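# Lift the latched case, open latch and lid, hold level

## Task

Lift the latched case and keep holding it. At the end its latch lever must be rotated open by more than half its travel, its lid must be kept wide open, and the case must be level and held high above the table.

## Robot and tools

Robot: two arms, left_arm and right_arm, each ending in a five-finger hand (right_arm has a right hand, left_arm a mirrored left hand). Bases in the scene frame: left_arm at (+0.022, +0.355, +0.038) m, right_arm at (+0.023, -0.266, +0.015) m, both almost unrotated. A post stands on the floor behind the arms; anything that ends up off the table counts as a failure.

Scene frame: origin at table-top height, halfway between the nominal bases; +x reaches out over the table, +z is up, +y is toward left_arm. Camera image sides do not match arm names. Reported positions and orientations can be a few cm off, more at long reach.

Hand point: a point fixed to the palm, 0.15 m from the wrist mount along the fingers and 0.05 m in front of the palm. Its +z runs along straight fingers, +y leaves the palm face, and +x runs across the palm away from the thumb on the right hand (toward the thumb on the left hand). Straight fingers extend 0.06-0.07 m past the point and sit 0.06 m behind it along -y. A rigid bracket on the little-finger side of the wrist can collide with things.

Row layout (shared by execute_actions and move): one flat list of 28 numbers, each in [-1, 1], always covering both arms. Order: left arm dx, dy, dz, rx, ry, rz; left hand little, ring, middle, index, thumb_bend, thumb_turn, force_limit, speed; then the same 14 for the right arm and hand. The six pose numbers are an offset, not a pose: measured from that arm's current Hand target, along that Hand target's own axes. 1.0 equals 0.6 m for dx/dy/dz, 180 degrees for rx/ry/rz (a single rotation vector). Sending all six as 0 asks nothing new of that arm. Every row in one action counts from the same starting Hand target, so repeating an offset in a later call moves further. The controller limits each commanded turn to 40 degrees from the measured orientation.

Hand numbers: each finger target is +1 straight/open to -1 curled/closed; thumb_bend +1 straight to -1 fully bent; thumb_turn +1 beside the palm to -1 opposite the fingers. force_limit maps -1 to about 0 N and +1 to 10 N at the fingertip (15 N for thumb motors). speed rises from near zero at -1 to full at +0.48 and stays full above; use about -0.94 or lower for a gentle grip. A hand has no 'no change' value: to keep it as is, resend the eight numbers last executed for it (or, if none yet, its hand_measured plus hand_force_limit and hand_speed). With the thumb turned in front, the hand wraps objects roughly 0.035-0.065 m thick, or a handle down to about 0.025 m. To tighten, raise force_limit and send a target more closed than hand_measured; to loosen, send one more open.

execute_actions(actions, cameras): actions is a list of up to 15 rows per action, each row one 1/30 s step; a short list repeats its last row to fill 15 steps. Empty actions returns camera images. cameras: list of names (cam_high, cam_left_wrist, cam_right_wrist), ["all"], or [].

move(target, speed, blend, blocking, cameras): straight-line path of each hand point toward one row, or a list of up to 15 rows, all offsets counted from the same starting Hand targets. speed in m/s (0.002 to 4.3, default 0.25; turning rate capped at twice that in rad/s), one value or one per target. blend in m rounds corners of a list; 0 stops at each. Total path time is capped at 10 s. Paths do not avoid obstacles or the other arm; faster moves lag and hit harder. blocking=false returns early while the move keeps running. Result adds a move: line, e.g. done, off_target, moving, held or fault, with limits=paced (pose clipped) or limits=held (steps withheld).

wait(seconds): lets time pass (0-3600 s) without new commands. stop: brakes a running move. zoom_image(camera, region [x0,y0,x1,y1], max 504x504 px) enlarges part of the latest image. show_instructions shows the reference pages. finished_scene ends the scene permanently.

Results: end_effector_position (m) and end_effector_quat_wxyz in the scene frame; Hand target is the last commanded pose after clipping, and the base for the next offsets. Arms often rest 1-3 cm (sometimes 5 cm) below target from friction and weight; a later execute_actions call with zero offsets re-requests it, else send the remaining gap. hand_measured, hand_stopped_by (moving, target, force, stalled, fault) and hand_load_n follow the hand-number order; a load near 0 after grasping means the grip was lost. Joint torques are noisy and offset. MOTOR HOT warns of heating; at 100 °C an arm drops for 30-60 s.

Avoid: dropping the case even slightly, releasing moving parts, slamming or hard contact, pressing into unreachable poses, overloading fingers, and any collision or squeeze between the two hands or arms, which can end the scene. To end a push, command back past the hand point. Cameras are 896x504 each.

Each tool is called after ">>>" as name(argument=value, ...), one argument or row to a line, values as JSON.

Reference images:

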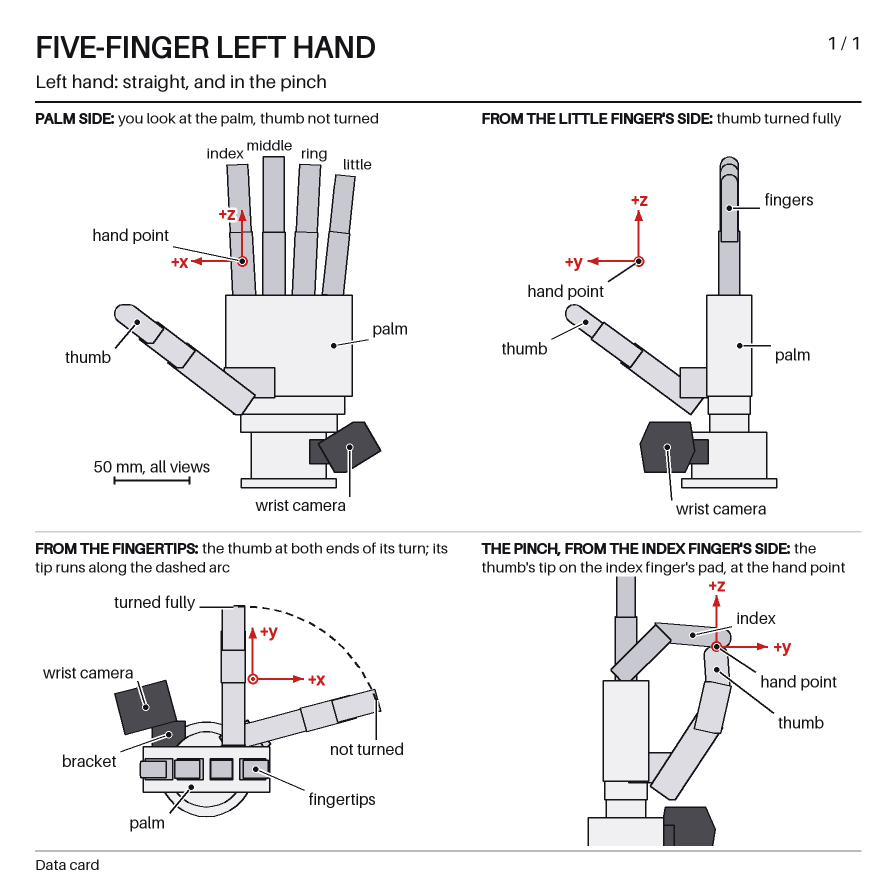

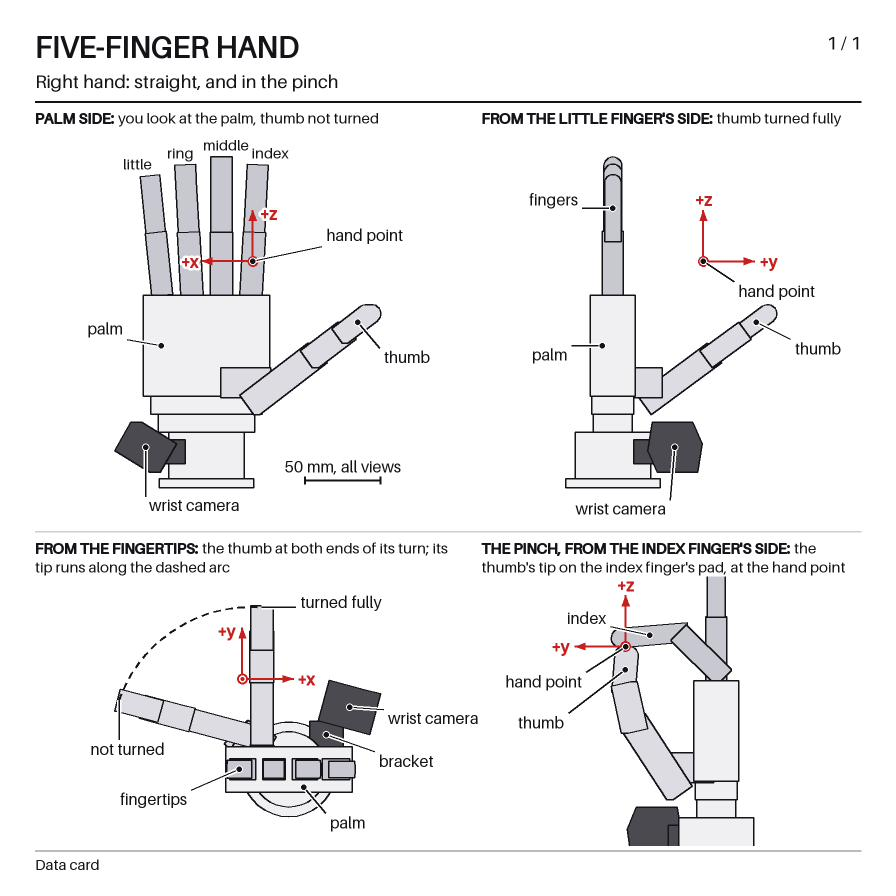

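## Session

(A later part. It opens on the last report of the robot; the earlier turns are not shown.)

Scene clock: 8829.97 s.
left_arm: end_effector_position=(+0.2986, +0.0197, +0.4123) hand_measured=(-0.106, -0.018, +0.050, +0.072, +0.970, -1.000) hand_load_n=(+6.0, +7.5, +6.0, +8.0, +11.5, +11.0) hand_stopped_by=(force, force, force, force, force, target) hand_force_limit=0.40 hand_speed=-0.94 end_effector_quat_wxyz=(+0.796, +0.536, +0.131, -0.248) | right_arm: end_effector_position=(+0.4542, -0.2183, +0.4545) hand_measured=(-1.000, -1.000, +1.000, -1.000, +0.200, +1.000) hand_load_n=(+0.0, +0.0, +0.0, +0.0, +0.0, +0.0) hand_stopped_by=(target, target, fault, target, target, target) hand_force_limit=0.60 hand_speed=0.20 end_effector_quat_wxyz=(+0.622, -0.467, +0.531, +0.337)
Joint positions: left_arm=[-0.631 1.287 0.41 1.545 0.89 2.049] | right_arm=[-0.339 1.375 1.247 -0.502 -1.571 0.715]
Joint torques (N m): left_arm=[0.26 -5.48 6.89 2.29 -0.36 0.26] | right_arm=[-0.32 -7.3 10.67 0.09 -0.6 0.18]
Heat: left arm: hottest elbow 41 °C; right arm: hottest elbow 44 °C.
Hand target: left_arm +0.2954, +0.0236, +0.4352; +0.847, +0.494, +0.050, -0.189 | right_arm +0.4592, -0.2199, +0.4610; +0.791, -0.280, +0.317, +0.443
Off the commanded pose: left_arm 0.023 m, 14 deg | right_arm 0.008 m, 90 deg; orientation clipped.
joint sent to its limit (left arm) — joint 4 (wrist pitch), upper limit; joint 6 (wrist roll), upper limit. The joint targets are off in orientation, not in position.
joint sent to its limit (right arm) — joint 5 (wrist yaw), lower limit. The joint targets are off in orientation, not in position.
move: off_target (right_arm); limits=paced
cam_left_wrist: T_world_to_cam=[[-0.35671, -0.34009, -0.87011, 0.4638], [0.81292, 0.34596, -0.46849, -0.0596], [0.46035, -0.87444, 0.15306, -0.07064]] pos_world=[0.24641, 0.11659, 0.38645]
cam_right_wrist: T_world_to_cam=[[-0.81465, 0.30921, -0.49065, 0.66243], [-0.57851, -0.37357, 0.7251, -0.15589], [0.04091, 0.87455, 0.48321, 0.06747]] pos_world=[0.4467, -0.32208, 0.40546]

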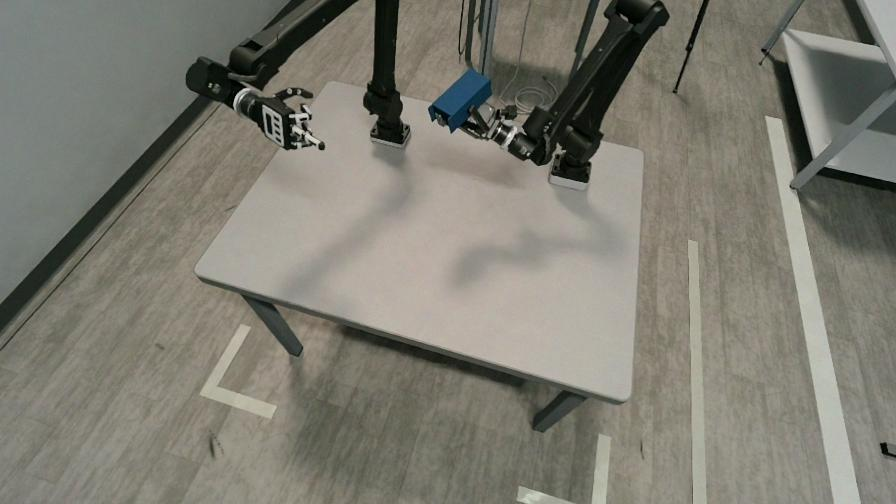

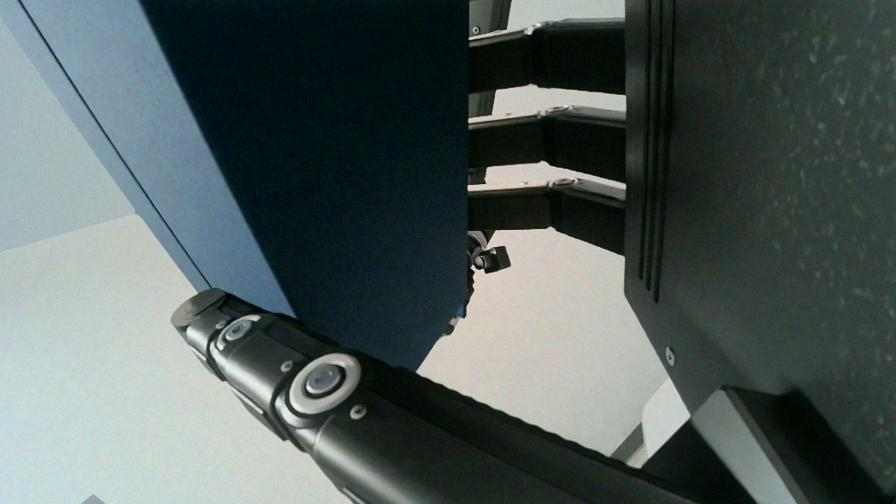

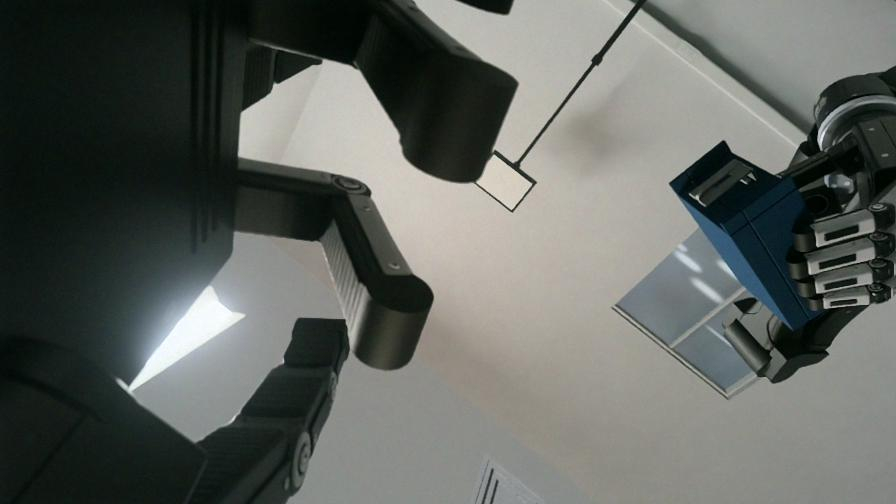

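>>> move(
  target=[0,0,0,0,0,0,-0.7,-0.7,-0.6,-0.6,0.6,-1,0.4,-0.94,0,0,0,0.0974,0.4661,-0.4950,-1,-1,1,-1,0.2,1,0.6,0.2],
  speed=0.3,
)

Scene clock: 8849.93 s.
left_arm: end_effector_position=(+0.2986, +0.0197, +0.4123) hand_measured=(-0.106, -0.018, +0.050, +0.072, +0.970, -1.000) hand_load_n=(+6.0, +7.5, +6.0, +8.0, +11.5, +11.0) hand_stopped_by=(force, force, force, force, force, target) hand_force_limit=0.40 hand_speed=-0.94 end_effector_quat_wxyz=(+0.796, +0.536, +0.131, -0.248) | right_arm: end_effector_position=(+0.4599, -0.2228, +0.4513) hand_measured=(-1.000, -1.000, +1.000, -1.000, +0.200, +1.000) hand_load_n=(+0.0, +0.0, +0.0, +0.0, +0.0, -0.5) hand_stopped_by=(target, target, fault, target, target, target) hand_force_limit=0.60 hand_speed=0.20 end_effector_quat_wxyz=(+0.493, -0.503, +0.513, -0.491)
Joint positions: left_arm=[-0.631 1.287 0.41 1.545 0.89 2.049] | right_arm=[0.07 0.759 0.927 -0.2 0.066 0.015]
Joint torques (N m): left_arm=[0.38 -5.66 6.86 2.26 -0.37 0.25] | right_arm=[0.56 -1.2 9.55 2.25 0.1 -0.11]
Heat: left arm: hottest elbow 41 °C; right arm: hottest elbow 45 °C.
Hand target: left_arm +0.2954, +0.0236, +0.4352; +0.847, +0.494, +0.050, -0.189 | right_arm +0.4591, -0.2198, +0.4611; +0.500, -0.500, +0.500, -0.500
Off the commanded pose: left_arm 0.023 m, 14 deg | right_arm 0.010 m, 2 deg.
joint sent to its limit (left arm) — joint 4 (wrist pitch), upper limit; joint 6 (wrist roll), upper limit. The joint targets are off in orientation, not in position.
move: done

>>> move(
  target=[0,0,0,0,0,0,-0.7,-0.7,-0.6,-0.6,0.6,-1,0.4,-0.94,0,0.05,0.03,0.5,0,0,-1,-1,1,-1,0.2,1,0.6,0.2],
  speed=0.3,
)

Scene clock: 8858.50 s.
left_arm: end_effector_position=(+0.2986, +0.0197, +0.4123) hand_measured=(-0.106, -0.018, +0.050, +0.072, +0.970, -1.000) hand_load_n=(+6.0, +7.0, +6.5, +8.5, +12.0, +11.0) hand_stopped_by=(force, force, force, force, force, target) hand_force_limit=0.40 hand_speed=-0.94 end_effector_quat_wxyz=(+0.796, +0.536, +0.131, -0.248) | right_arm: end_effector_position=(+0.4759, -0.2139, +0.4273) hand_measured=(-1.000, -1.000, +1.000, -1.000, +0.200, +1.000) hand_load_n=(+0.0, +0.0, +0.0, +0.0, +0.0, +0.0) hand_stopped_by=(target, target, fault, target, target, target) hand_force_limit=0.60 hand_speed=0.20 end_effector_quat_wxyz=(+0.657, -0.280, +0.232, -0.660)
Joint positions: left_arm=[-0.631 1.287 0.41 1.545 0.89 2.049] | right_arm=[0.056 1.174 0.464 1.538 -0.033 -0.06]
Joint torques (N m): left_arm=[0.09 -5.48 6.87 2.32 -0.36 0.25] | right_arm=[-1.49 -2.55 7.49 1.33 -0.06 -0.11]
Heat: left arm: hottest elbow 41 °C; right arm: hottest elbow 45 °C.
Hand target: left_arm +0.2954, +0.0236, +0.4352; +0.847, +0.494, +0.050, -0.189 | right_arm +0.4772, -0.2200, +0.4310; +0.707, -0.017, +0.015, -0.707
Off the commanded pose: left_arm 0.023 m, 14 deg | right_arm 0.007 m, 43 deg; orientation clipped.
joint sent to its limit (left arm) — joint 4 (wrist pitch), upper limit; joint 6 (wrist roll), upper limit. The joint targets are off in orientation, not in position.
joint sent to its limit (right arm) — joint 4 (wrist pitch), upper limit. The joint targets are off in orientation, not in position.
move: off_target (right_arm); limits=paced

>>> move(
  target=[0,0,0,0,0,0,-0.7,-0.7,-0.6,-0.6,0.6,-1,0.4,-0.94,0,0,0.267,0,0,0,-1,-1,1,-1,0.2,1,0.6,0.2],
  speed=0.25,
)

Scene clock: 8894.33 s.
left_arm: end_effector_position=(+0.2986, +0.0197, +0.4123) hand_measured=(-0.106, -0.018, +0.050, +0.072, +0.970, -1.000) hand_load_n=(+6.0, +7.0, +6.0, +8.0, +11.5, +10.5) hand_stopped_by=(force, force, force, force, force, target) hand_force_limit=0.40 hand_speed=-0.94 end_effector_quat_wxyz=(+0.796, +0.536, +0.131, -0.248) | right_arm: end_effector_position=(+0.4854, -0.2151, +0.5724) hand_measured=(-1.000, -1.000, +1.000, -1.000, +0.200, +1.000) hand_load_n=(+0.0, +0.0, +0.0, +0.0, +0.0, +0.0) hand_stopped_by=(target, target, fault, target, target, target) hand_force_limit=0.60 hand_speed=0.20 end_effector_quat_wxyz=(+0.684, -0.179, +0.145, -0.692)
Joint positions: left_arm=[-0.631 1.287 0.41 1.545 0.89 2.049] | right_arm=[0.056 1.185 0.749 1.542 -0.025 -0.061]
Joint torques (N m): left_arm=[0.26 -5.36 6.89 2.32 -0.38 0.26] | right_arm=[-1.2 -3.49 10.63 0.77 0.11 0.06]
Heat: left arm: hottest elbow 41 °C; right arm: hottest elbow 42 °C.
Hand target: left_arm +0.2954, +0.0236, +0.4352; +0.847, +0.494, +0.050, -0.189 | right_arm +0.4845, -0.2193, +0.5910; +0.707, -0.017, +0.015, -0.707
Off the commanded pose: left_arm 0.023 m, 14 deg | right_arm 0.019 m, 24 deg.
joint sent to its limit (left arm) — joint 4 (wrist pitch), upper limit; joint 6 (wrist roll), upper limit. The joint targets are off in orientation, not in position.
joint sent to its limit (right arm) — joint 4 (wrist pitch), upper limit. The joint targets are off in orientation, not in position.
move: off_target (right_arm)

>>> move(
  target=[
    [-0.0817,0.2228,0.1755,0,0,0,-0.7,-0.7,-0.6,-0.6,0.6,-1,0.4,-0.94,0,0,0,0,0,0,-1,-1,1,-1,0.2,1,0.6,0.2],
    [-0.0817,0.2228,0.1755,-0.0655,0.0679,-0.1416,-0.7,-0.7,-0.6,-0.6,0.6,-1,0.4,-0.94,0,0,0,0,0,0,-1,-1,1,-1,0.2,1,0.6,0.2],
  ],
  speed=0.06,
  cameras=["all"],
)

Scene clock: 9089.30 s.
left_arm: end_effector_position=(+0.2976, -0.0007, +0.5758) hand_measured=(-0.106, -0.018, +0.050, +0.072, +0.970, -1.000) hand_load_n=(+6.0, +7.0, +6.0, +8.5, +11.5, +11.0) hand_stopped_by=(force, force, force, force, force, target) hand_force_limit=0.40 hand_speed=-0.94 end_effector_quat_wxyz=(+0.806, +0.414, +0.289, -0.309) | right_arm: end_effector_position=(+0.4854, -0.2151, +0.5724) hand_measured=(-1.000, -1.000, +1.000, -1.000, +0.200, +1.000) hand_load_n=(+0.0, +0.5, +0.0, +0.0, +0.0, +0.0) hand_stopped_by=(target, target, fault, target, target, target) hand_force_limit=0.60 hand_speed=0.20 end_effector_quat_wxyz=(+0.684, -0.179, +0.145, -0.692)
Joint positions: left_arm=[-0.894 0.88 0.696 0.739 0.376 1.941] | right_arm=[0.056 1.185 0.749 1.542 -0.025 -0.061]
Joint torques (N m): left_arm=[-0.5 -3.66 11.37 1.8 -0.2 0.03] | right_arm=[-1.2 -3.84 10.67 0.79 0.12 0.06]
Heat: left arm: hottest elbow 42 °C; right arm: hottest elbow 43 °C.
Hand target: left_arm +0.2887, +0.0054, +0.6112; +0.820, +0.400, +0.265, -0.311 | right_arm +0.4845, -0.2193, +0.5910; +0.707, -0.017, +0.015, -0.707
Off the commanded pose: left_arm 0.037 m, 4 deg | right_arm 0.019 m, 24 deg.
joint sent to its limit (right arm) — joint 4 (wrist pitch), upper limit. The joint targets are off in orientation, not in position.
move: off_target (left_arm)
cam_left_wrist: T_world_to_cam=[[-0.59597, -0.50364, -0.62543, 0.52897], [0.53676, 0.32944, -0.77676, 0.2846], [0.59726, -0.79863, 0.07399, -0.10822]] pos_world=[0.22712, 0.08623, 0.55991]
cam_right_wrist: T_world_to_cam=[[0.86214, -0.3045, -0.40496, -0.25018], [-0.02861, 0.76873, -0.63893, 0.5374], [0.50586, 0.56243, 0.65404, -0.3842]] pos_world=[0.42542, -0.27321, 0.49334]

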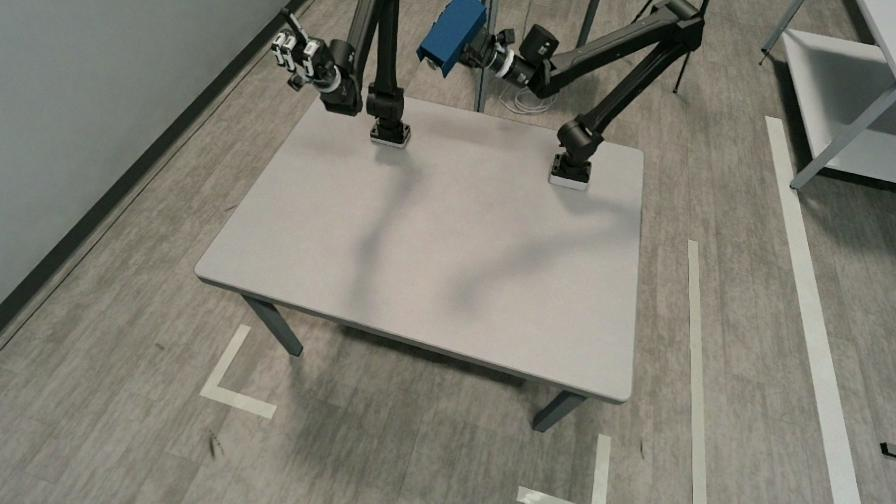

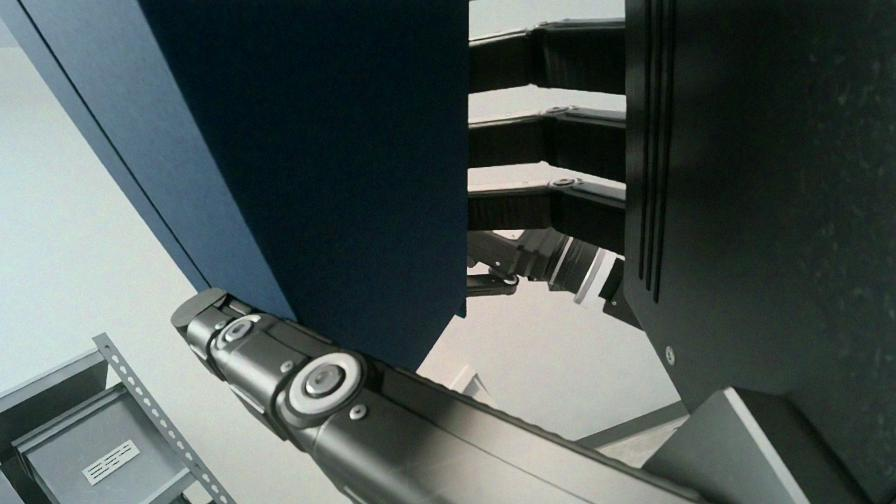

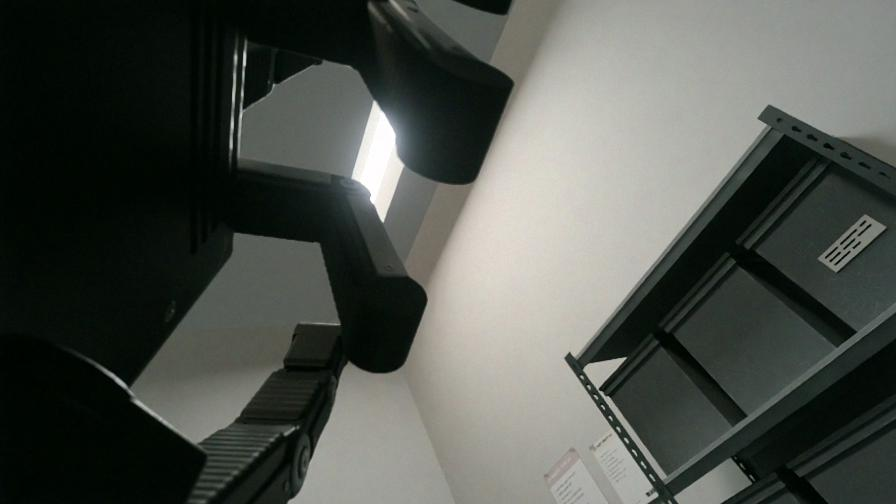

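>>> move(
  target=[
    [0,0,0,0,0,0,-0.7,-0.7,-0.6,-0.6,0.6,-1,0.4,-0.94,0,0,0,-0.017,0.108,0.263,-1,-1,1,-0.5,0.5,0.1,0.6,0.2],
    [0,0,0,0,0,0,-0.7,-0.7,-0.6,-0.6,0.6,-1,0.4,-0.94,0,0,0,-0.034,0.217,0.525,-1,-1,1,-0.5,0.5,0.1,0.6,0.2],
    [0,0,0,0,0,0,-0.7,-0.7,-0.6,-0.6,0.6,-1,0.4,-0.94,0,0,0,-0.051,0.325,0.788,-1,-1,1,-0.5,0.5,0.1,0.6,0.2],
  ],
  speed=0.3,
  cameras=["all"],
)

Scene clock: 9119.33 s.
left_arm: end_effector_position=(+0.2976, -0.0008, +0.5758) hand_measured=(-0.106, -0.018, +0.050, +0.072, +0.970, -1.000) hand_load_n=(+6.0, +7.5, +6.0, +8.0, +12.0, +11.0) hand_stopped_by=(force, force, force, force, force, target) hand_force_limit=0.40 hand_speed=-0.94 end_effector_quat_wxyz=(+0.806, +0.413, +0.289, -0.309) | right_arm: end_effector_position=(+0.4872, -0.2225, +0.5794) hand_measured=(-1.000, -1.000, +1.000, -0.500, +0.500, +0.100) hand_load_n=(+0.0, +0.0, +0.0, +0.0, +0.0, +0.0) hand_stopped_by=(target, target, fault, target, target, target) hand_force_limit=0.60 hand_speed=0.20 end_effector_quat_wxyz=(+0.884, +0.239, +0.303, +0.265)
Joint positions: left_arm=[-0.894 0.88 0.696 0.739 0.376 1.941] | right_arm=[0.195 1.343 0.82 1.384 0.388 2.116]
Joint torques (N m): left_arm=[-0.67 -3.78 11.38 1.88 -0.2 0.05] | right_arm=[0.62 -6.18 9.57 0.7 -0.14 0.14]
Heat: left arm: hottest elbow 48 °C; right arm: hottest elbow 43 °C.
Hand target: left_arm +0.2887, +0.0054, +0.6112; +0.820, +0.400, +0.265, -0.311 | right_arm +0.4844, -0.2193, +0.5912; +0.790, +0.230, +0.322, +0.469
Off the commanded pose: left_arm 0.037 m, 4 deg | right_arm 0.012 m, 26 deg.
joint sent to its limit (right arm) — joint 6 (wrist roll), upper limit. The joint targets are off in orientation, not in position.
move: off_target (right_arm)
cam_left_wrist: T_world_to_cam=[[-0.59627, -0.50355, -0.62523, 0.52891], [0.53662, 0.32925, -0.77694, 0.28475], [0.59708, -0.79877, 0.0739, -0.10811]] pos_world=[0.22712, 0.08623, 0.55991]
cam_right_wrist: T_world_to_cam=[[-0.11094, 0.88621, 0.44981, -0.00738], [-0.98289, -0.16479, 0.08224, 0.38687], [0.14701, -0.43299, 0.88933, -0.56854]] pos_world=[0.46301, -0.17588, 0.47712]

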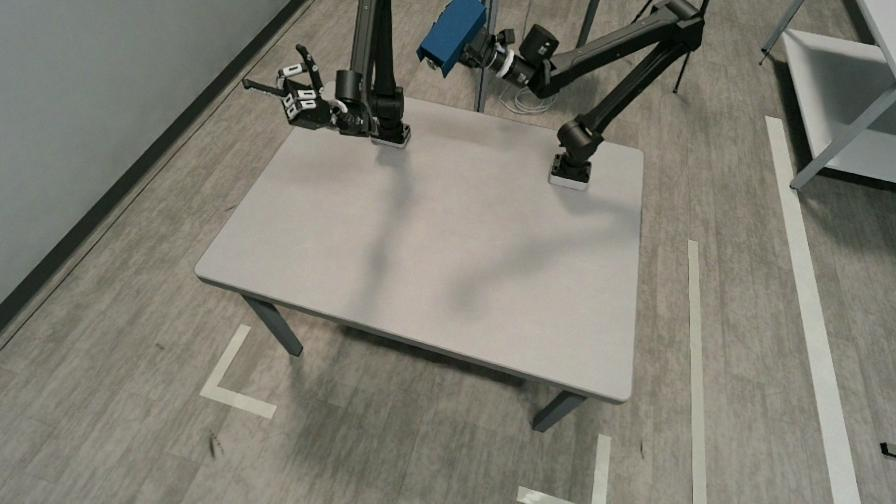

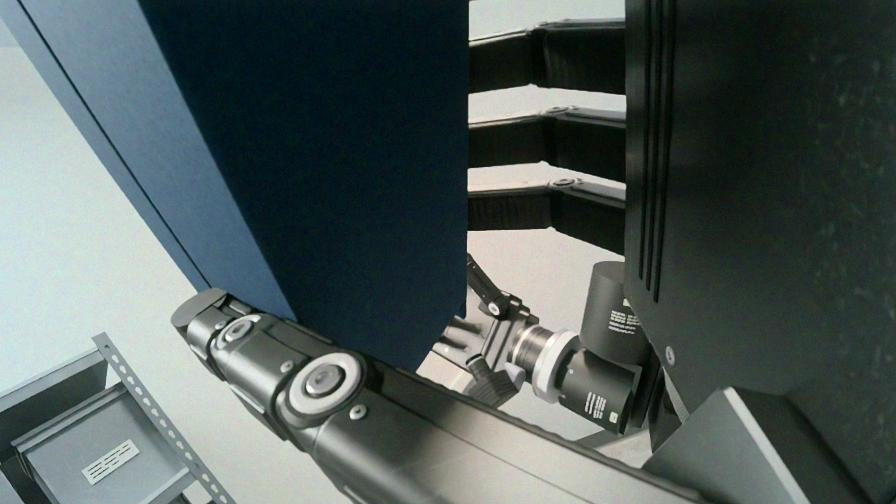

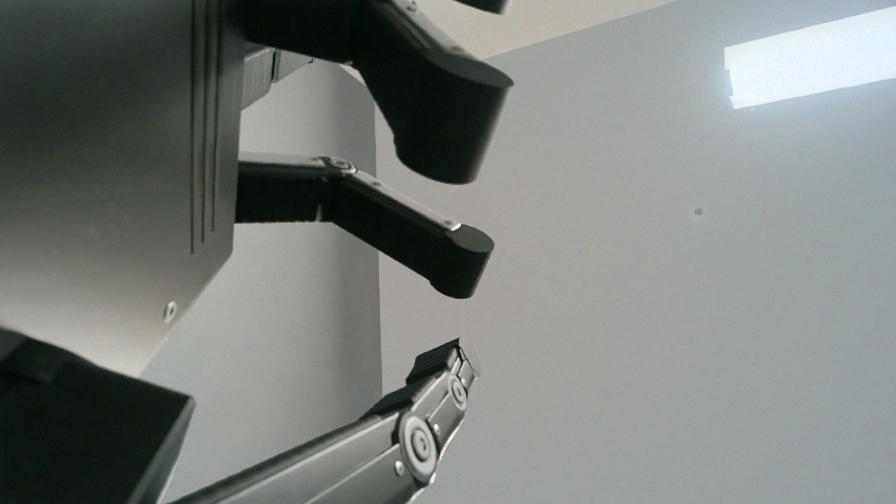

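>>> move(
  target=[0,0,0,0,0,0,-0.7,-0.7,-0.6,-0.6,0.6,-1,0.4,-0.94,0.2723,0.0578,-0.1025,0,0,0,-1,-1,1,-0.5,0.3,0.4,0.6,0.2],
  speed=0.12,
  cameras=["all"],
)

Scene clock: 9174.07 s.
left_arm: end_effector_position=(+0.2976, -0.0008, +0.5758) hand_measured=(-0.106, -0.018, +0.050, +0.072, +0.970, -1.000) hand_load_n=(+6.0, +7.0, +6.0, +8.0, +11.5, +11.0) hand_stopped_by=(force, force, force, force, force, target) hand_force_limit=0.40 hand_speed=-0.94 end_effector_quat_wxyz=(+0.806, +0.413, +0.289, -0.309) | right_arm: end_effector_position=(+0.4790, -0.0557, +0.5101) hand_measured=(-1.000, -1.000, +1.000, -0.500, +0.300, +0.400) hand_load_n=(+0.0, +0.0, +0.0, +0.0, +0.0, +0.0) hand_stopped_by=(target, target, fault, target, target, target) hand_force_limit=0.60 hand_speed=0.20 end_effector_quat_wxyz=(+0.816, +0.227, +0.353, +0.397)
Joint positions: left_arm=[-0.894 0.88 0.696 0.739 0.376 1.941] | right_arm=[0.569 1.529 0.82 1.539 0.496 2.116]
Joint torques (N m): left_arm=[-0.97 -3.72 11.36 1.91 -0.2 0.06] | right_arm=[0.03 -7.36 9.66 1.21 -0.24 0.15]
Heat: left arm: hottest elbow 52 °C; right arm: hottest elbow 44 °C.
Hand target: left_arm +0.2887, +0.0054, +0.6112; +0.820, +0.400, +0.265, -0.311 | right_arm +0.4772, -0.0546, +0.5241; +0.790, +0.230, +0.322, +0.469
Off the commanded pose: left_arm 0.037 m, 4 deg | right_arm 0.014 m, 9 deg.
joint sent to its limit (right arm) — joint 4 (wrist pitch), upper limit; joint 6 (wrist roll), upper limit. The joint targets are off in orientation, not in position.
move: off_target (right_arm)
cam_left_wrist: T_world_to_cam=[[-0.59627, -0.50355, -0.62523, 0.52891], [0.53662, 0.32925, -0.77694, 0.28475], [0.59708, -0.79877, 0.0739, -0.10811]] pos_world=[0.22712, 0.08623, 0.55991]
cam_right_wrist: T_world_to_cam=[[-0.33699, 0.78646, 0.51761, -0.05688], [-0.88262, -0.45527, 0.1171, 0.32999], [0.32774, -0.41739, 0.84757, -0.49785]] pos_world=[0.43526, -0.01282, 0.41276]

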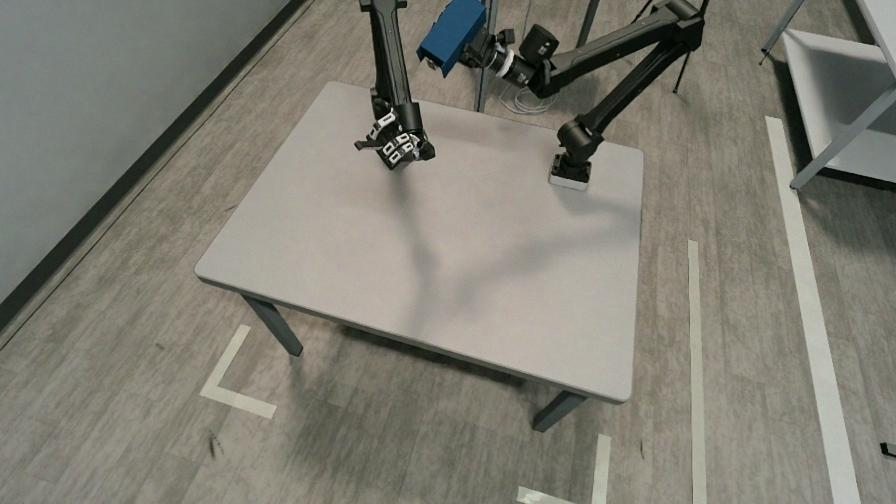

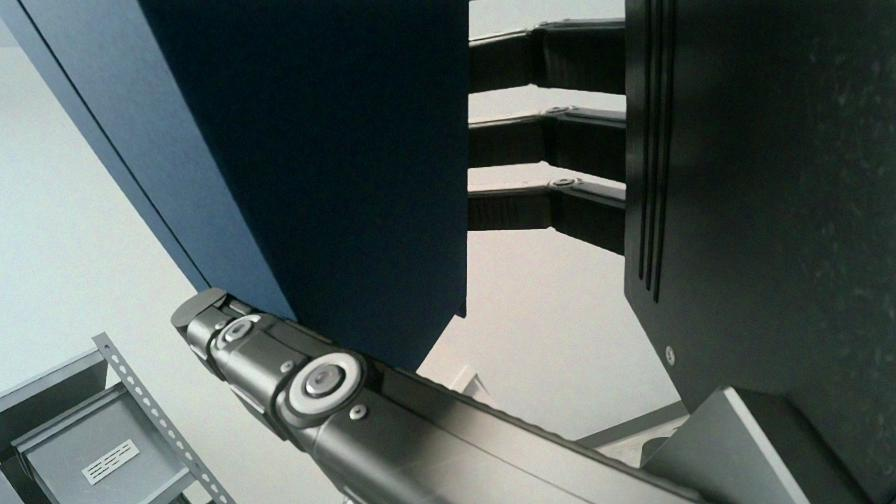

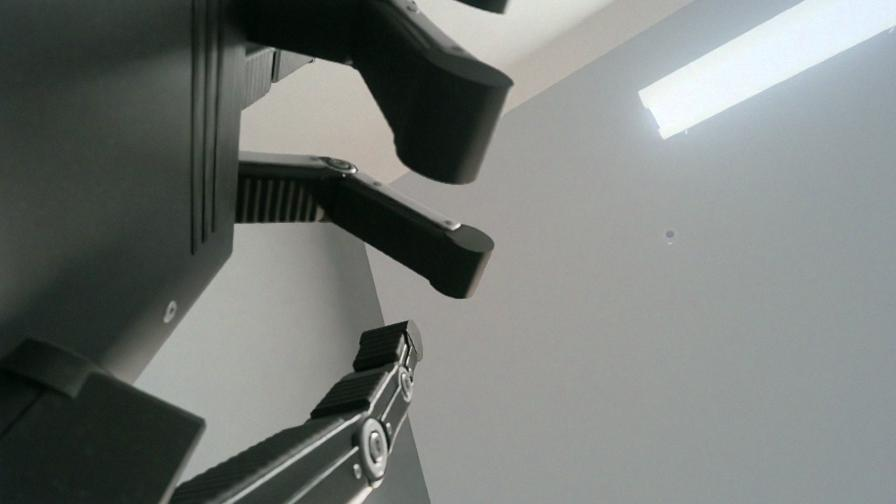

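>>> move(
  target=[0,0,0,0,0,0,-0.7,-0.7,-0.6,-0.6,0.6,-1,0.4,-0.94,-0.002,0.1022,-0.0363,0,0,0,-1,-1,1,-0.5,0.3,0.4,0.6,0.2],
  speed=0.08,
  cameras=["all"],
)

Scene clock: 9185.23 s.
left_arm: end_effector_position=(+0.2976, -0.0008, +0.5758) hand_measured=(-0.106, -0.018, +0.050, +0.072, +0.970, -1.000) hand_load_n=(+6.0, +7.5, +6.5, +8.0, +12.0, +11.0) hand_stopped_by=(force, force, force, force, force, target) hand_force_limit=0.40 hand_speed=-0.94 end_effector_quat_wxyz=(+0.806, +0.413, +0.289, -0.309) | right_arm: end_effector_position=(+0.4311, -0.0248, +0.5420) hand_measured=(-1.000, -1.000, +1.000, -0.500, +0.300, +0.400) hand_load_n=(+0.0, +0.0, +0.0, +0.0, +0.0, +0.0) hand_stopped_by=(target, target, fault, target, target, target) hand_force_limit=0.60 hand_speed=0.20 end_effector_quat_wxyz=(+0.795, +0.227, +0.333, +0.453)
Joint positions: left_arm=[-0.894 0.88 0.696 0.739 0.376 1.941] | right_arm=[0.693 1.456 0.82 1.539 0.533 2.116]
Joint torques (N m): left_arm=[-0.62 -3.9 11.4 1.96 -0.17 0.03] | right_arm=[0.26 -8.06 7.62 0.66 -0.23 0.14]
Heat: left arm: hottest elbow 53 °C; right arm: hottest elbow 44 °C.
Hand target: left_arm +0.2887, +0.0054, +0.6112; +0.820, +0.400, +0.265, -0.311 | right_arm +0.4246, -0.0264, +0.5503; +0.790, +0.230, +0.322, +0.469
Off the commanded pose: left_arm 0.037 m, 4 deg | right_arm 0.011 m, 2 deg.
joint sent to its limit (right arm) — joint 6 (wrist roll), upper limit. The joint targets still meet the commanded pose.
move: off_target (right_arm)
cam_left_wrist: T_world_to_cam=[[-0.59627, -0.50355, -0.62523, 0.52891], [0.53662, 0.32925, -0.77694, 0.28475], [0.59708, -0.79877, 0.0739, -0.10811]] pos_world=[0.22712, 0.08623, 0.55991]
cam_right_wrist: T_world_to_cam=[[-0.43501, 0.71313, 0.54974, -0.09078], [-0.8361, -0.54653, 0.04735, 0.31357], [0.33421, -0.43904, 0.834, -0.49223]] pos_world=[0.38719, 0.02, 0.44558]

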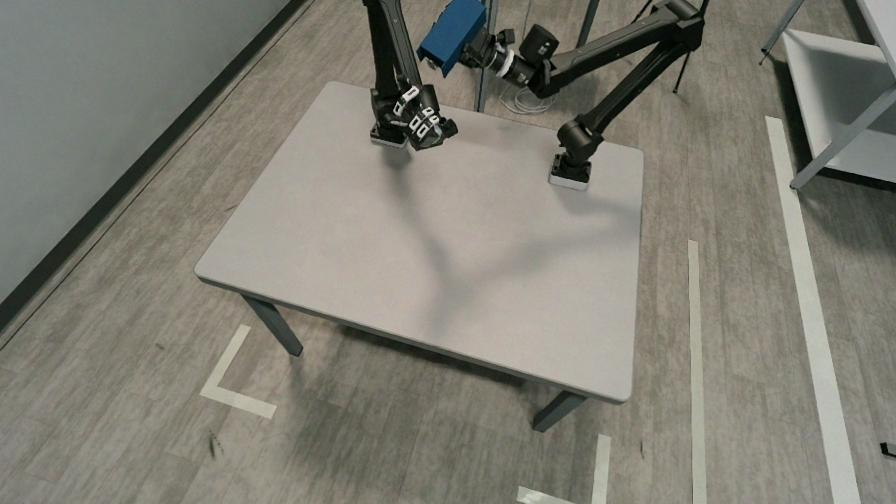

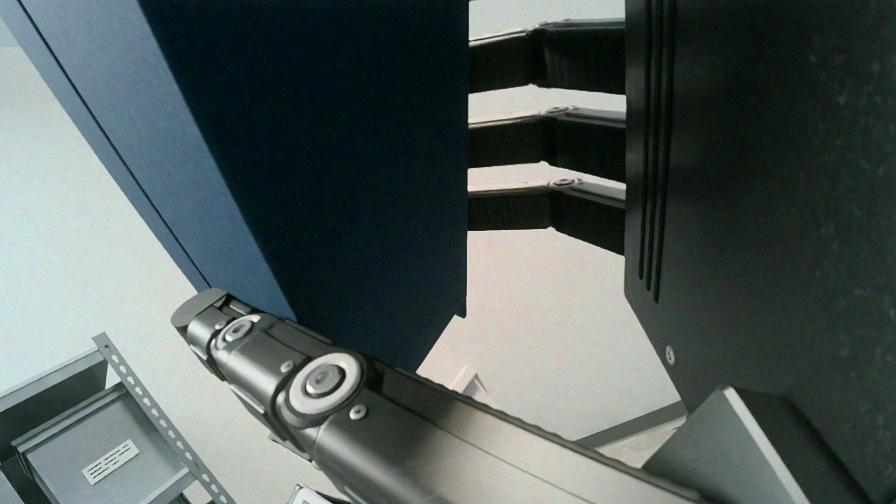

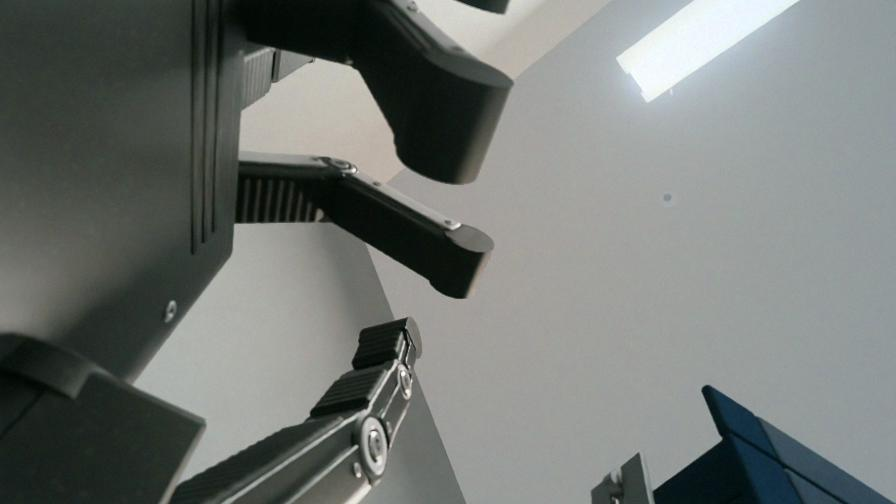

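>>> zoom_image(
  camera="cam_right_wrist",
  region=[560, 360, 800, 504],
)

>>> zoom_image(
  camera="cam_high",
  region=[340, 0, 560, 160],
)

Scaled by 2.100 from the camera's image (finer frame: 1280x720).

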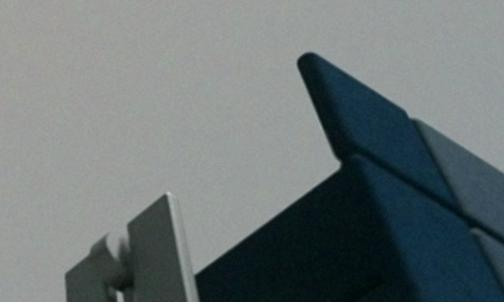

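Scaled by 2.291 from the camera's image (finer frame: 1280x720).

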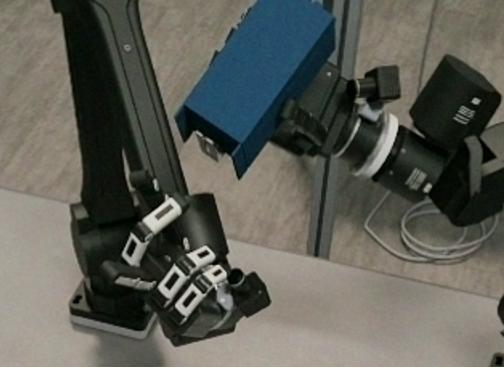

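>>> move(
  target=[0,0,0,0,0,0,-0.7,-0.7,-0.6,-0.6,0.6,-1,0.4,-0.94,-0.0175,0.0183,-0.0473,0,0,0,-1,-1,1,-0.5,0.3,0.4,0.6,0.2],
  speed=0.05,
  cameras=["cam_right_wrist","cam_high"],
)

>>> zoom_image(
  camera="cam_right_wrist",
  region=[400, 180, 860, 504],
)

Scene clock: 9220.77 s.
left_arm: end_effector_position=(+0.2976, -0.0008, +0.5758) hand_measured=(-0.106, -0.018, +0.050, +0.072, +0.970, -1.000) hand_load_n=(+6.0, +7.5, +6.0, +8.5, +12.0, +11.0) hand_stopped_by=(force, force, force, force, force, target) hand_force_limit=0.40 hand_speed=-0.94 end_effector_quat_wxyz=(+0.806, +0.413, +0.289, -0.309) | right_arm: end_effector_position=(+0.4032, -0.0278, +0.5351) hand_measured=(-1.000, -1.000, +1.000, -0.500, +0.300, +0.400) hand_load_n=(+0.0, +0.0, +0.0, +0.0, +0.0, +0.0) hand_stopped_by=(target, target, fault, target, target, target) hand_force_limit=0.60 hand_speed=0.20 end_effector_quat_wxyz=(+0.784, +0.230, +0.344, +0.463)
Joint positions: left_arm=[-0.894 0.88 0.696 0.739 0.376 1.941] | right_arm=[0.737 1.39 0.739 1.539 0.558 2.116]
Joint torques (N m): left_arm=[-0.79 -3.55 11.32 1.88 -0.19 0.05] | right_arm=[0.56 -6.95 6.9 1.1 -0.23 -0.07]
Heat: left arm: hottest elbow 54 °C; right arm: hottest elbow 42 °C.
Hand target: left_arm +0.2887, +0.0054, +0.6112; +0.820, +0.400, +0.265, -0.311 | right_arm +0.3938, -0.0290, +0.5412; +0.790, +0.230, +0.322, +0.469
Off the commanded pose: left_arm 0.037 m, 4 deg | right_arm 0.011 m, 3 deg.
joint sent to its limit (right arm) — joint 4 (wrist pitch), upper limit. The joint targets still meet the commanded pose.
move: off_target (right_arm)
cam_right_wrist: T_world_to_cam=[[-0.44196, 0.6975, 0.56407, -0.10227], [-0.81868, -0.57066, 0.06419, 0.27222], [0.36666, -0.43342, 0.82323, -0.4856]] pos_world=[0.35572, 0.01621, 0.43997]
Images, in order (width x height): cam_high 896x504, cam_right_wrist 896x504.

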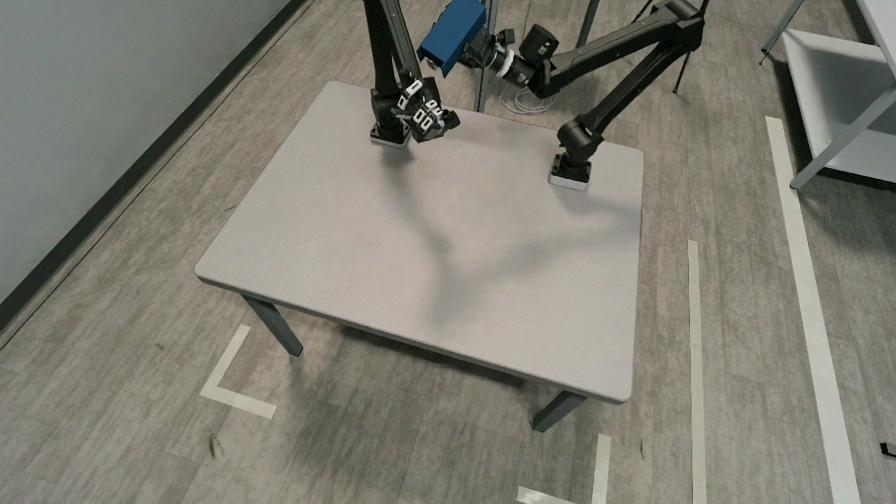

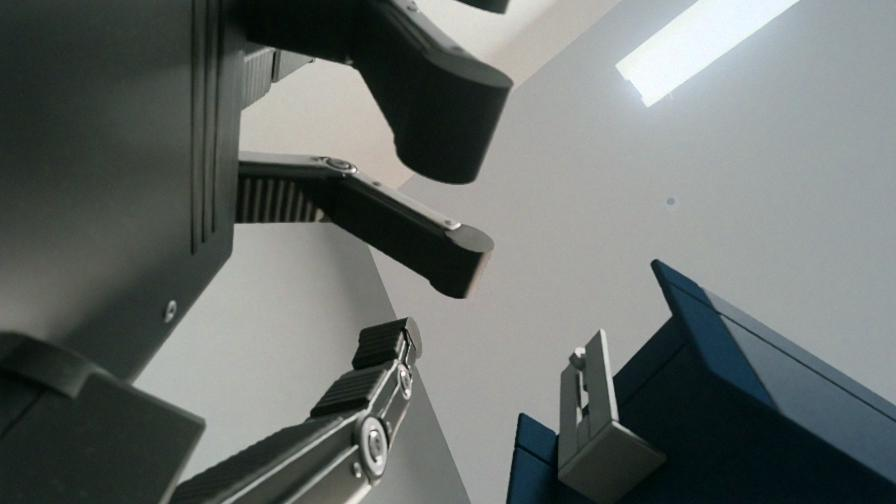

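Scaled by 1.096 from the camera's image (finer frame: 1280x720).

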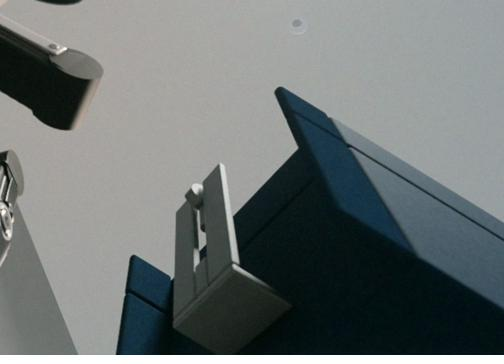

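>>> zoom_image(
  camera="cam_right_wrist",
  region=[500, 320, 680, 504],
)

Scaled by 2.739 from the camera's image (finer frame: 1280x720).

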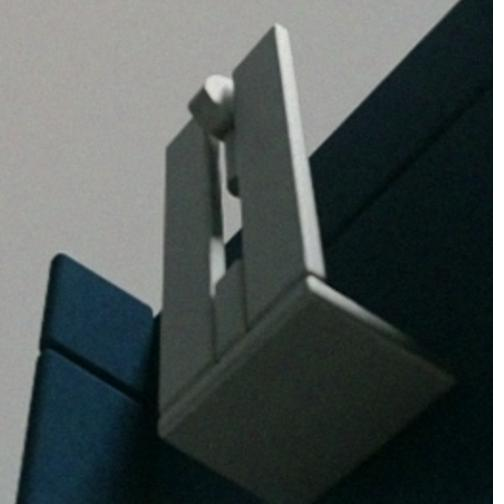

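>>> zoom_image(
  camera="cam_right_wrist",
  region=[545, 325, 635, 455],
)

Scaled by 3.877 from the camera's image (finer frame: 1280x720).

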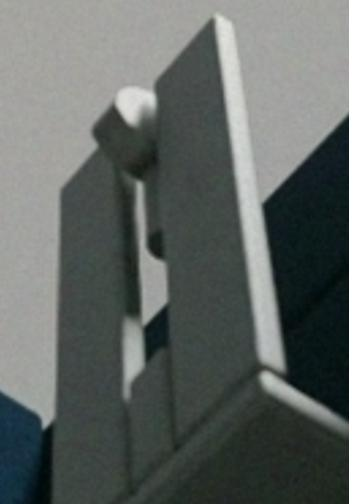

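>>> move(
  target=[
    [0,0,0,0,0,0,-0.7,-0.7,-0.6,-0.6,0.6,-1,0.4,-0.94,0,-0.08,0,0,0,0,-1,-1,1,-0.5,0.3,0.4,0.6,0.2],
    [-0.0569,0.0409,0.045,0.0379,-0.0273,-0.03,-0.7,-0.7,-0.6,-0.6,0.6,-1,0.4,-0.94,-0.0239,0.0223,0.057,0,0,0,-1,-1,1,-0.5,0.3,0.4,0.6,0.2],
  ],
  speed=0.05,
  cameras=["cam_right_wrist","cam_high","cam_left_wrist"],
)

>>> zoom_image(
  camera="cam_right_wrist",
  region=[480, 300, 680, 504],
)

Scene clock: 9302.60 s.
left_arm: end_effector_position=(+0.2904, -0.0001, +0.6206) hand_measured=(-0.106, -0.018, +0.050, +0.072, +0.970, -1.000) hand_load_n=(+6.0, +7.5, +6.0, +8.0, +11.5, +11.0) hand_stopped_by=(force, force, force, force, force, target) hand_force_limit=0.40 hand_speed=-0.94 end_effector_quat_wxyz=(+0.774, +0.432, +0.256, -0.387) | right_arm: end_effector_position=(+0.4103, -0.0403, +0.5573) hand_measured=(-1.000, -1.000, +1.000, -0.500, +0.300, +0.400) hand_load_n=(+0.0, +0.0, +0.0, +0.0, +0.0, +0.0) hand_stopped_by=(target, target, fault, target, target, target) hand_force_limit=0.60 hand_speed=0.20 end_effector_quat_wxyz=(+0.793, +0.228, +0.339, +0.452)
Joint positions: left_arm=[-0.801 0.875 0.799 0.719 0.596 1.745] | right_arm=[0.698 1.351 0.768 1.473 0.539 2.116]
Joint torques (N m): left_arm=[0.62 -1.9 13 2.04 -0.17 0.07] | right_arm=[0.56 -7 10.35 -0.01 -0.39 0.12]
Heat: left arm: hottest elbow 55 °C; right arm: hottest elbow 39 °C.
Hand target: left_arm +0.2887, +0.0056, +0.6613; +0.790, +0.421, +0.229, -0.381 | right_arm +0.4056, -0.0378, +0.5778; +0.790, +0.230, +0.322, +0.469
Off the commanded pose: left_arm 0.041 m, 4 deg | right_arm 0.021 m, 3 deg.
joint at its limit (right arm) — joint 6 (wrist roll), upper limit.
move: off_target (left_arm, right_arm)
cam_left_wrist: T_world_to_cam=[[-0.69034, -0.39013, -0.60929, 0.57032], [0.57309, 0.21915, -0.78965, 0.32048], [0.44159, -0.8943, 0.0723, -0.06049]] pos_world=[0.23676, 0.09817, 0.60493]
cam_right_wrist: T_world_to_cam=[[-0.42867, 0.71479, 0.55256, -0.1014], [-0.83493, -0.54707, 0.05996, 0.27954], [0.34515, -0.43564, 0.83132, -0.50777]] pos_world=[0.36519, 0.0042, 0.46138]

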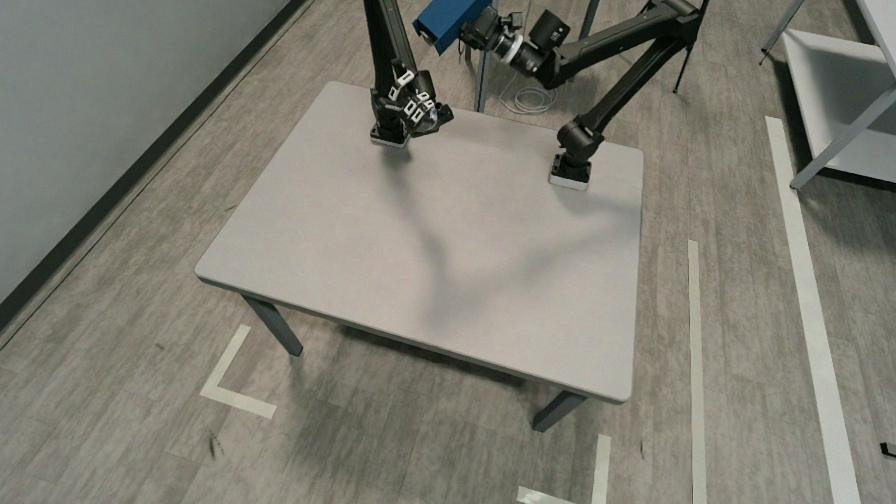

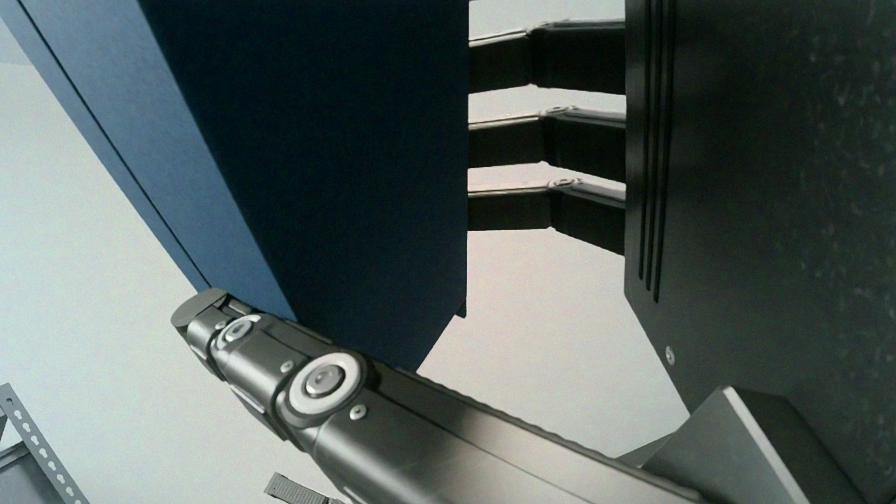

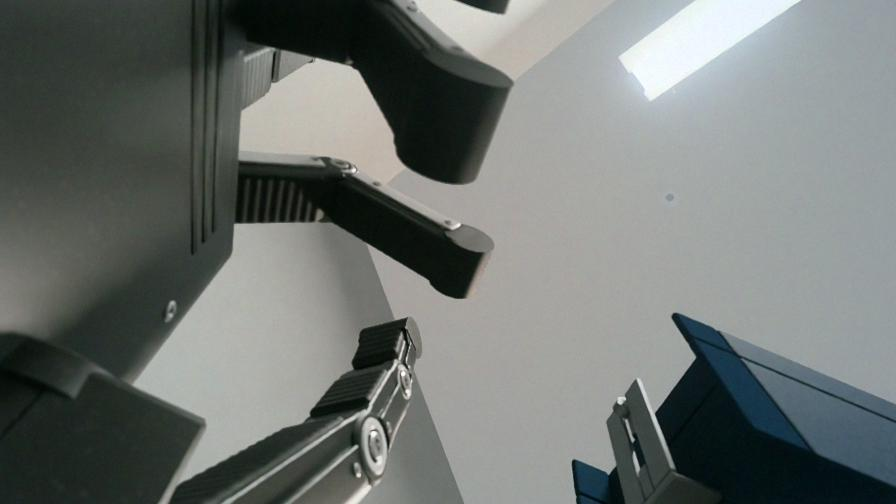

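Scaled by 2.471 from the camera's image (finer frame: 1280x720).

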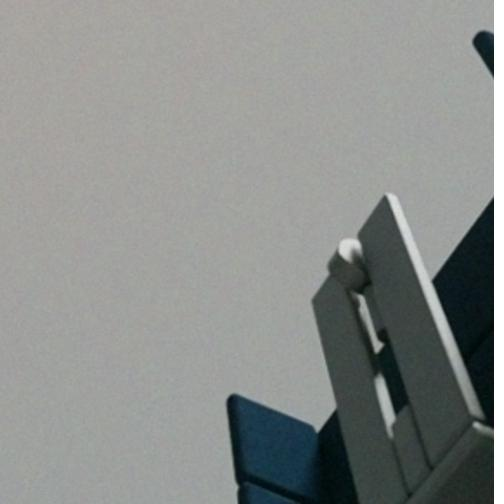

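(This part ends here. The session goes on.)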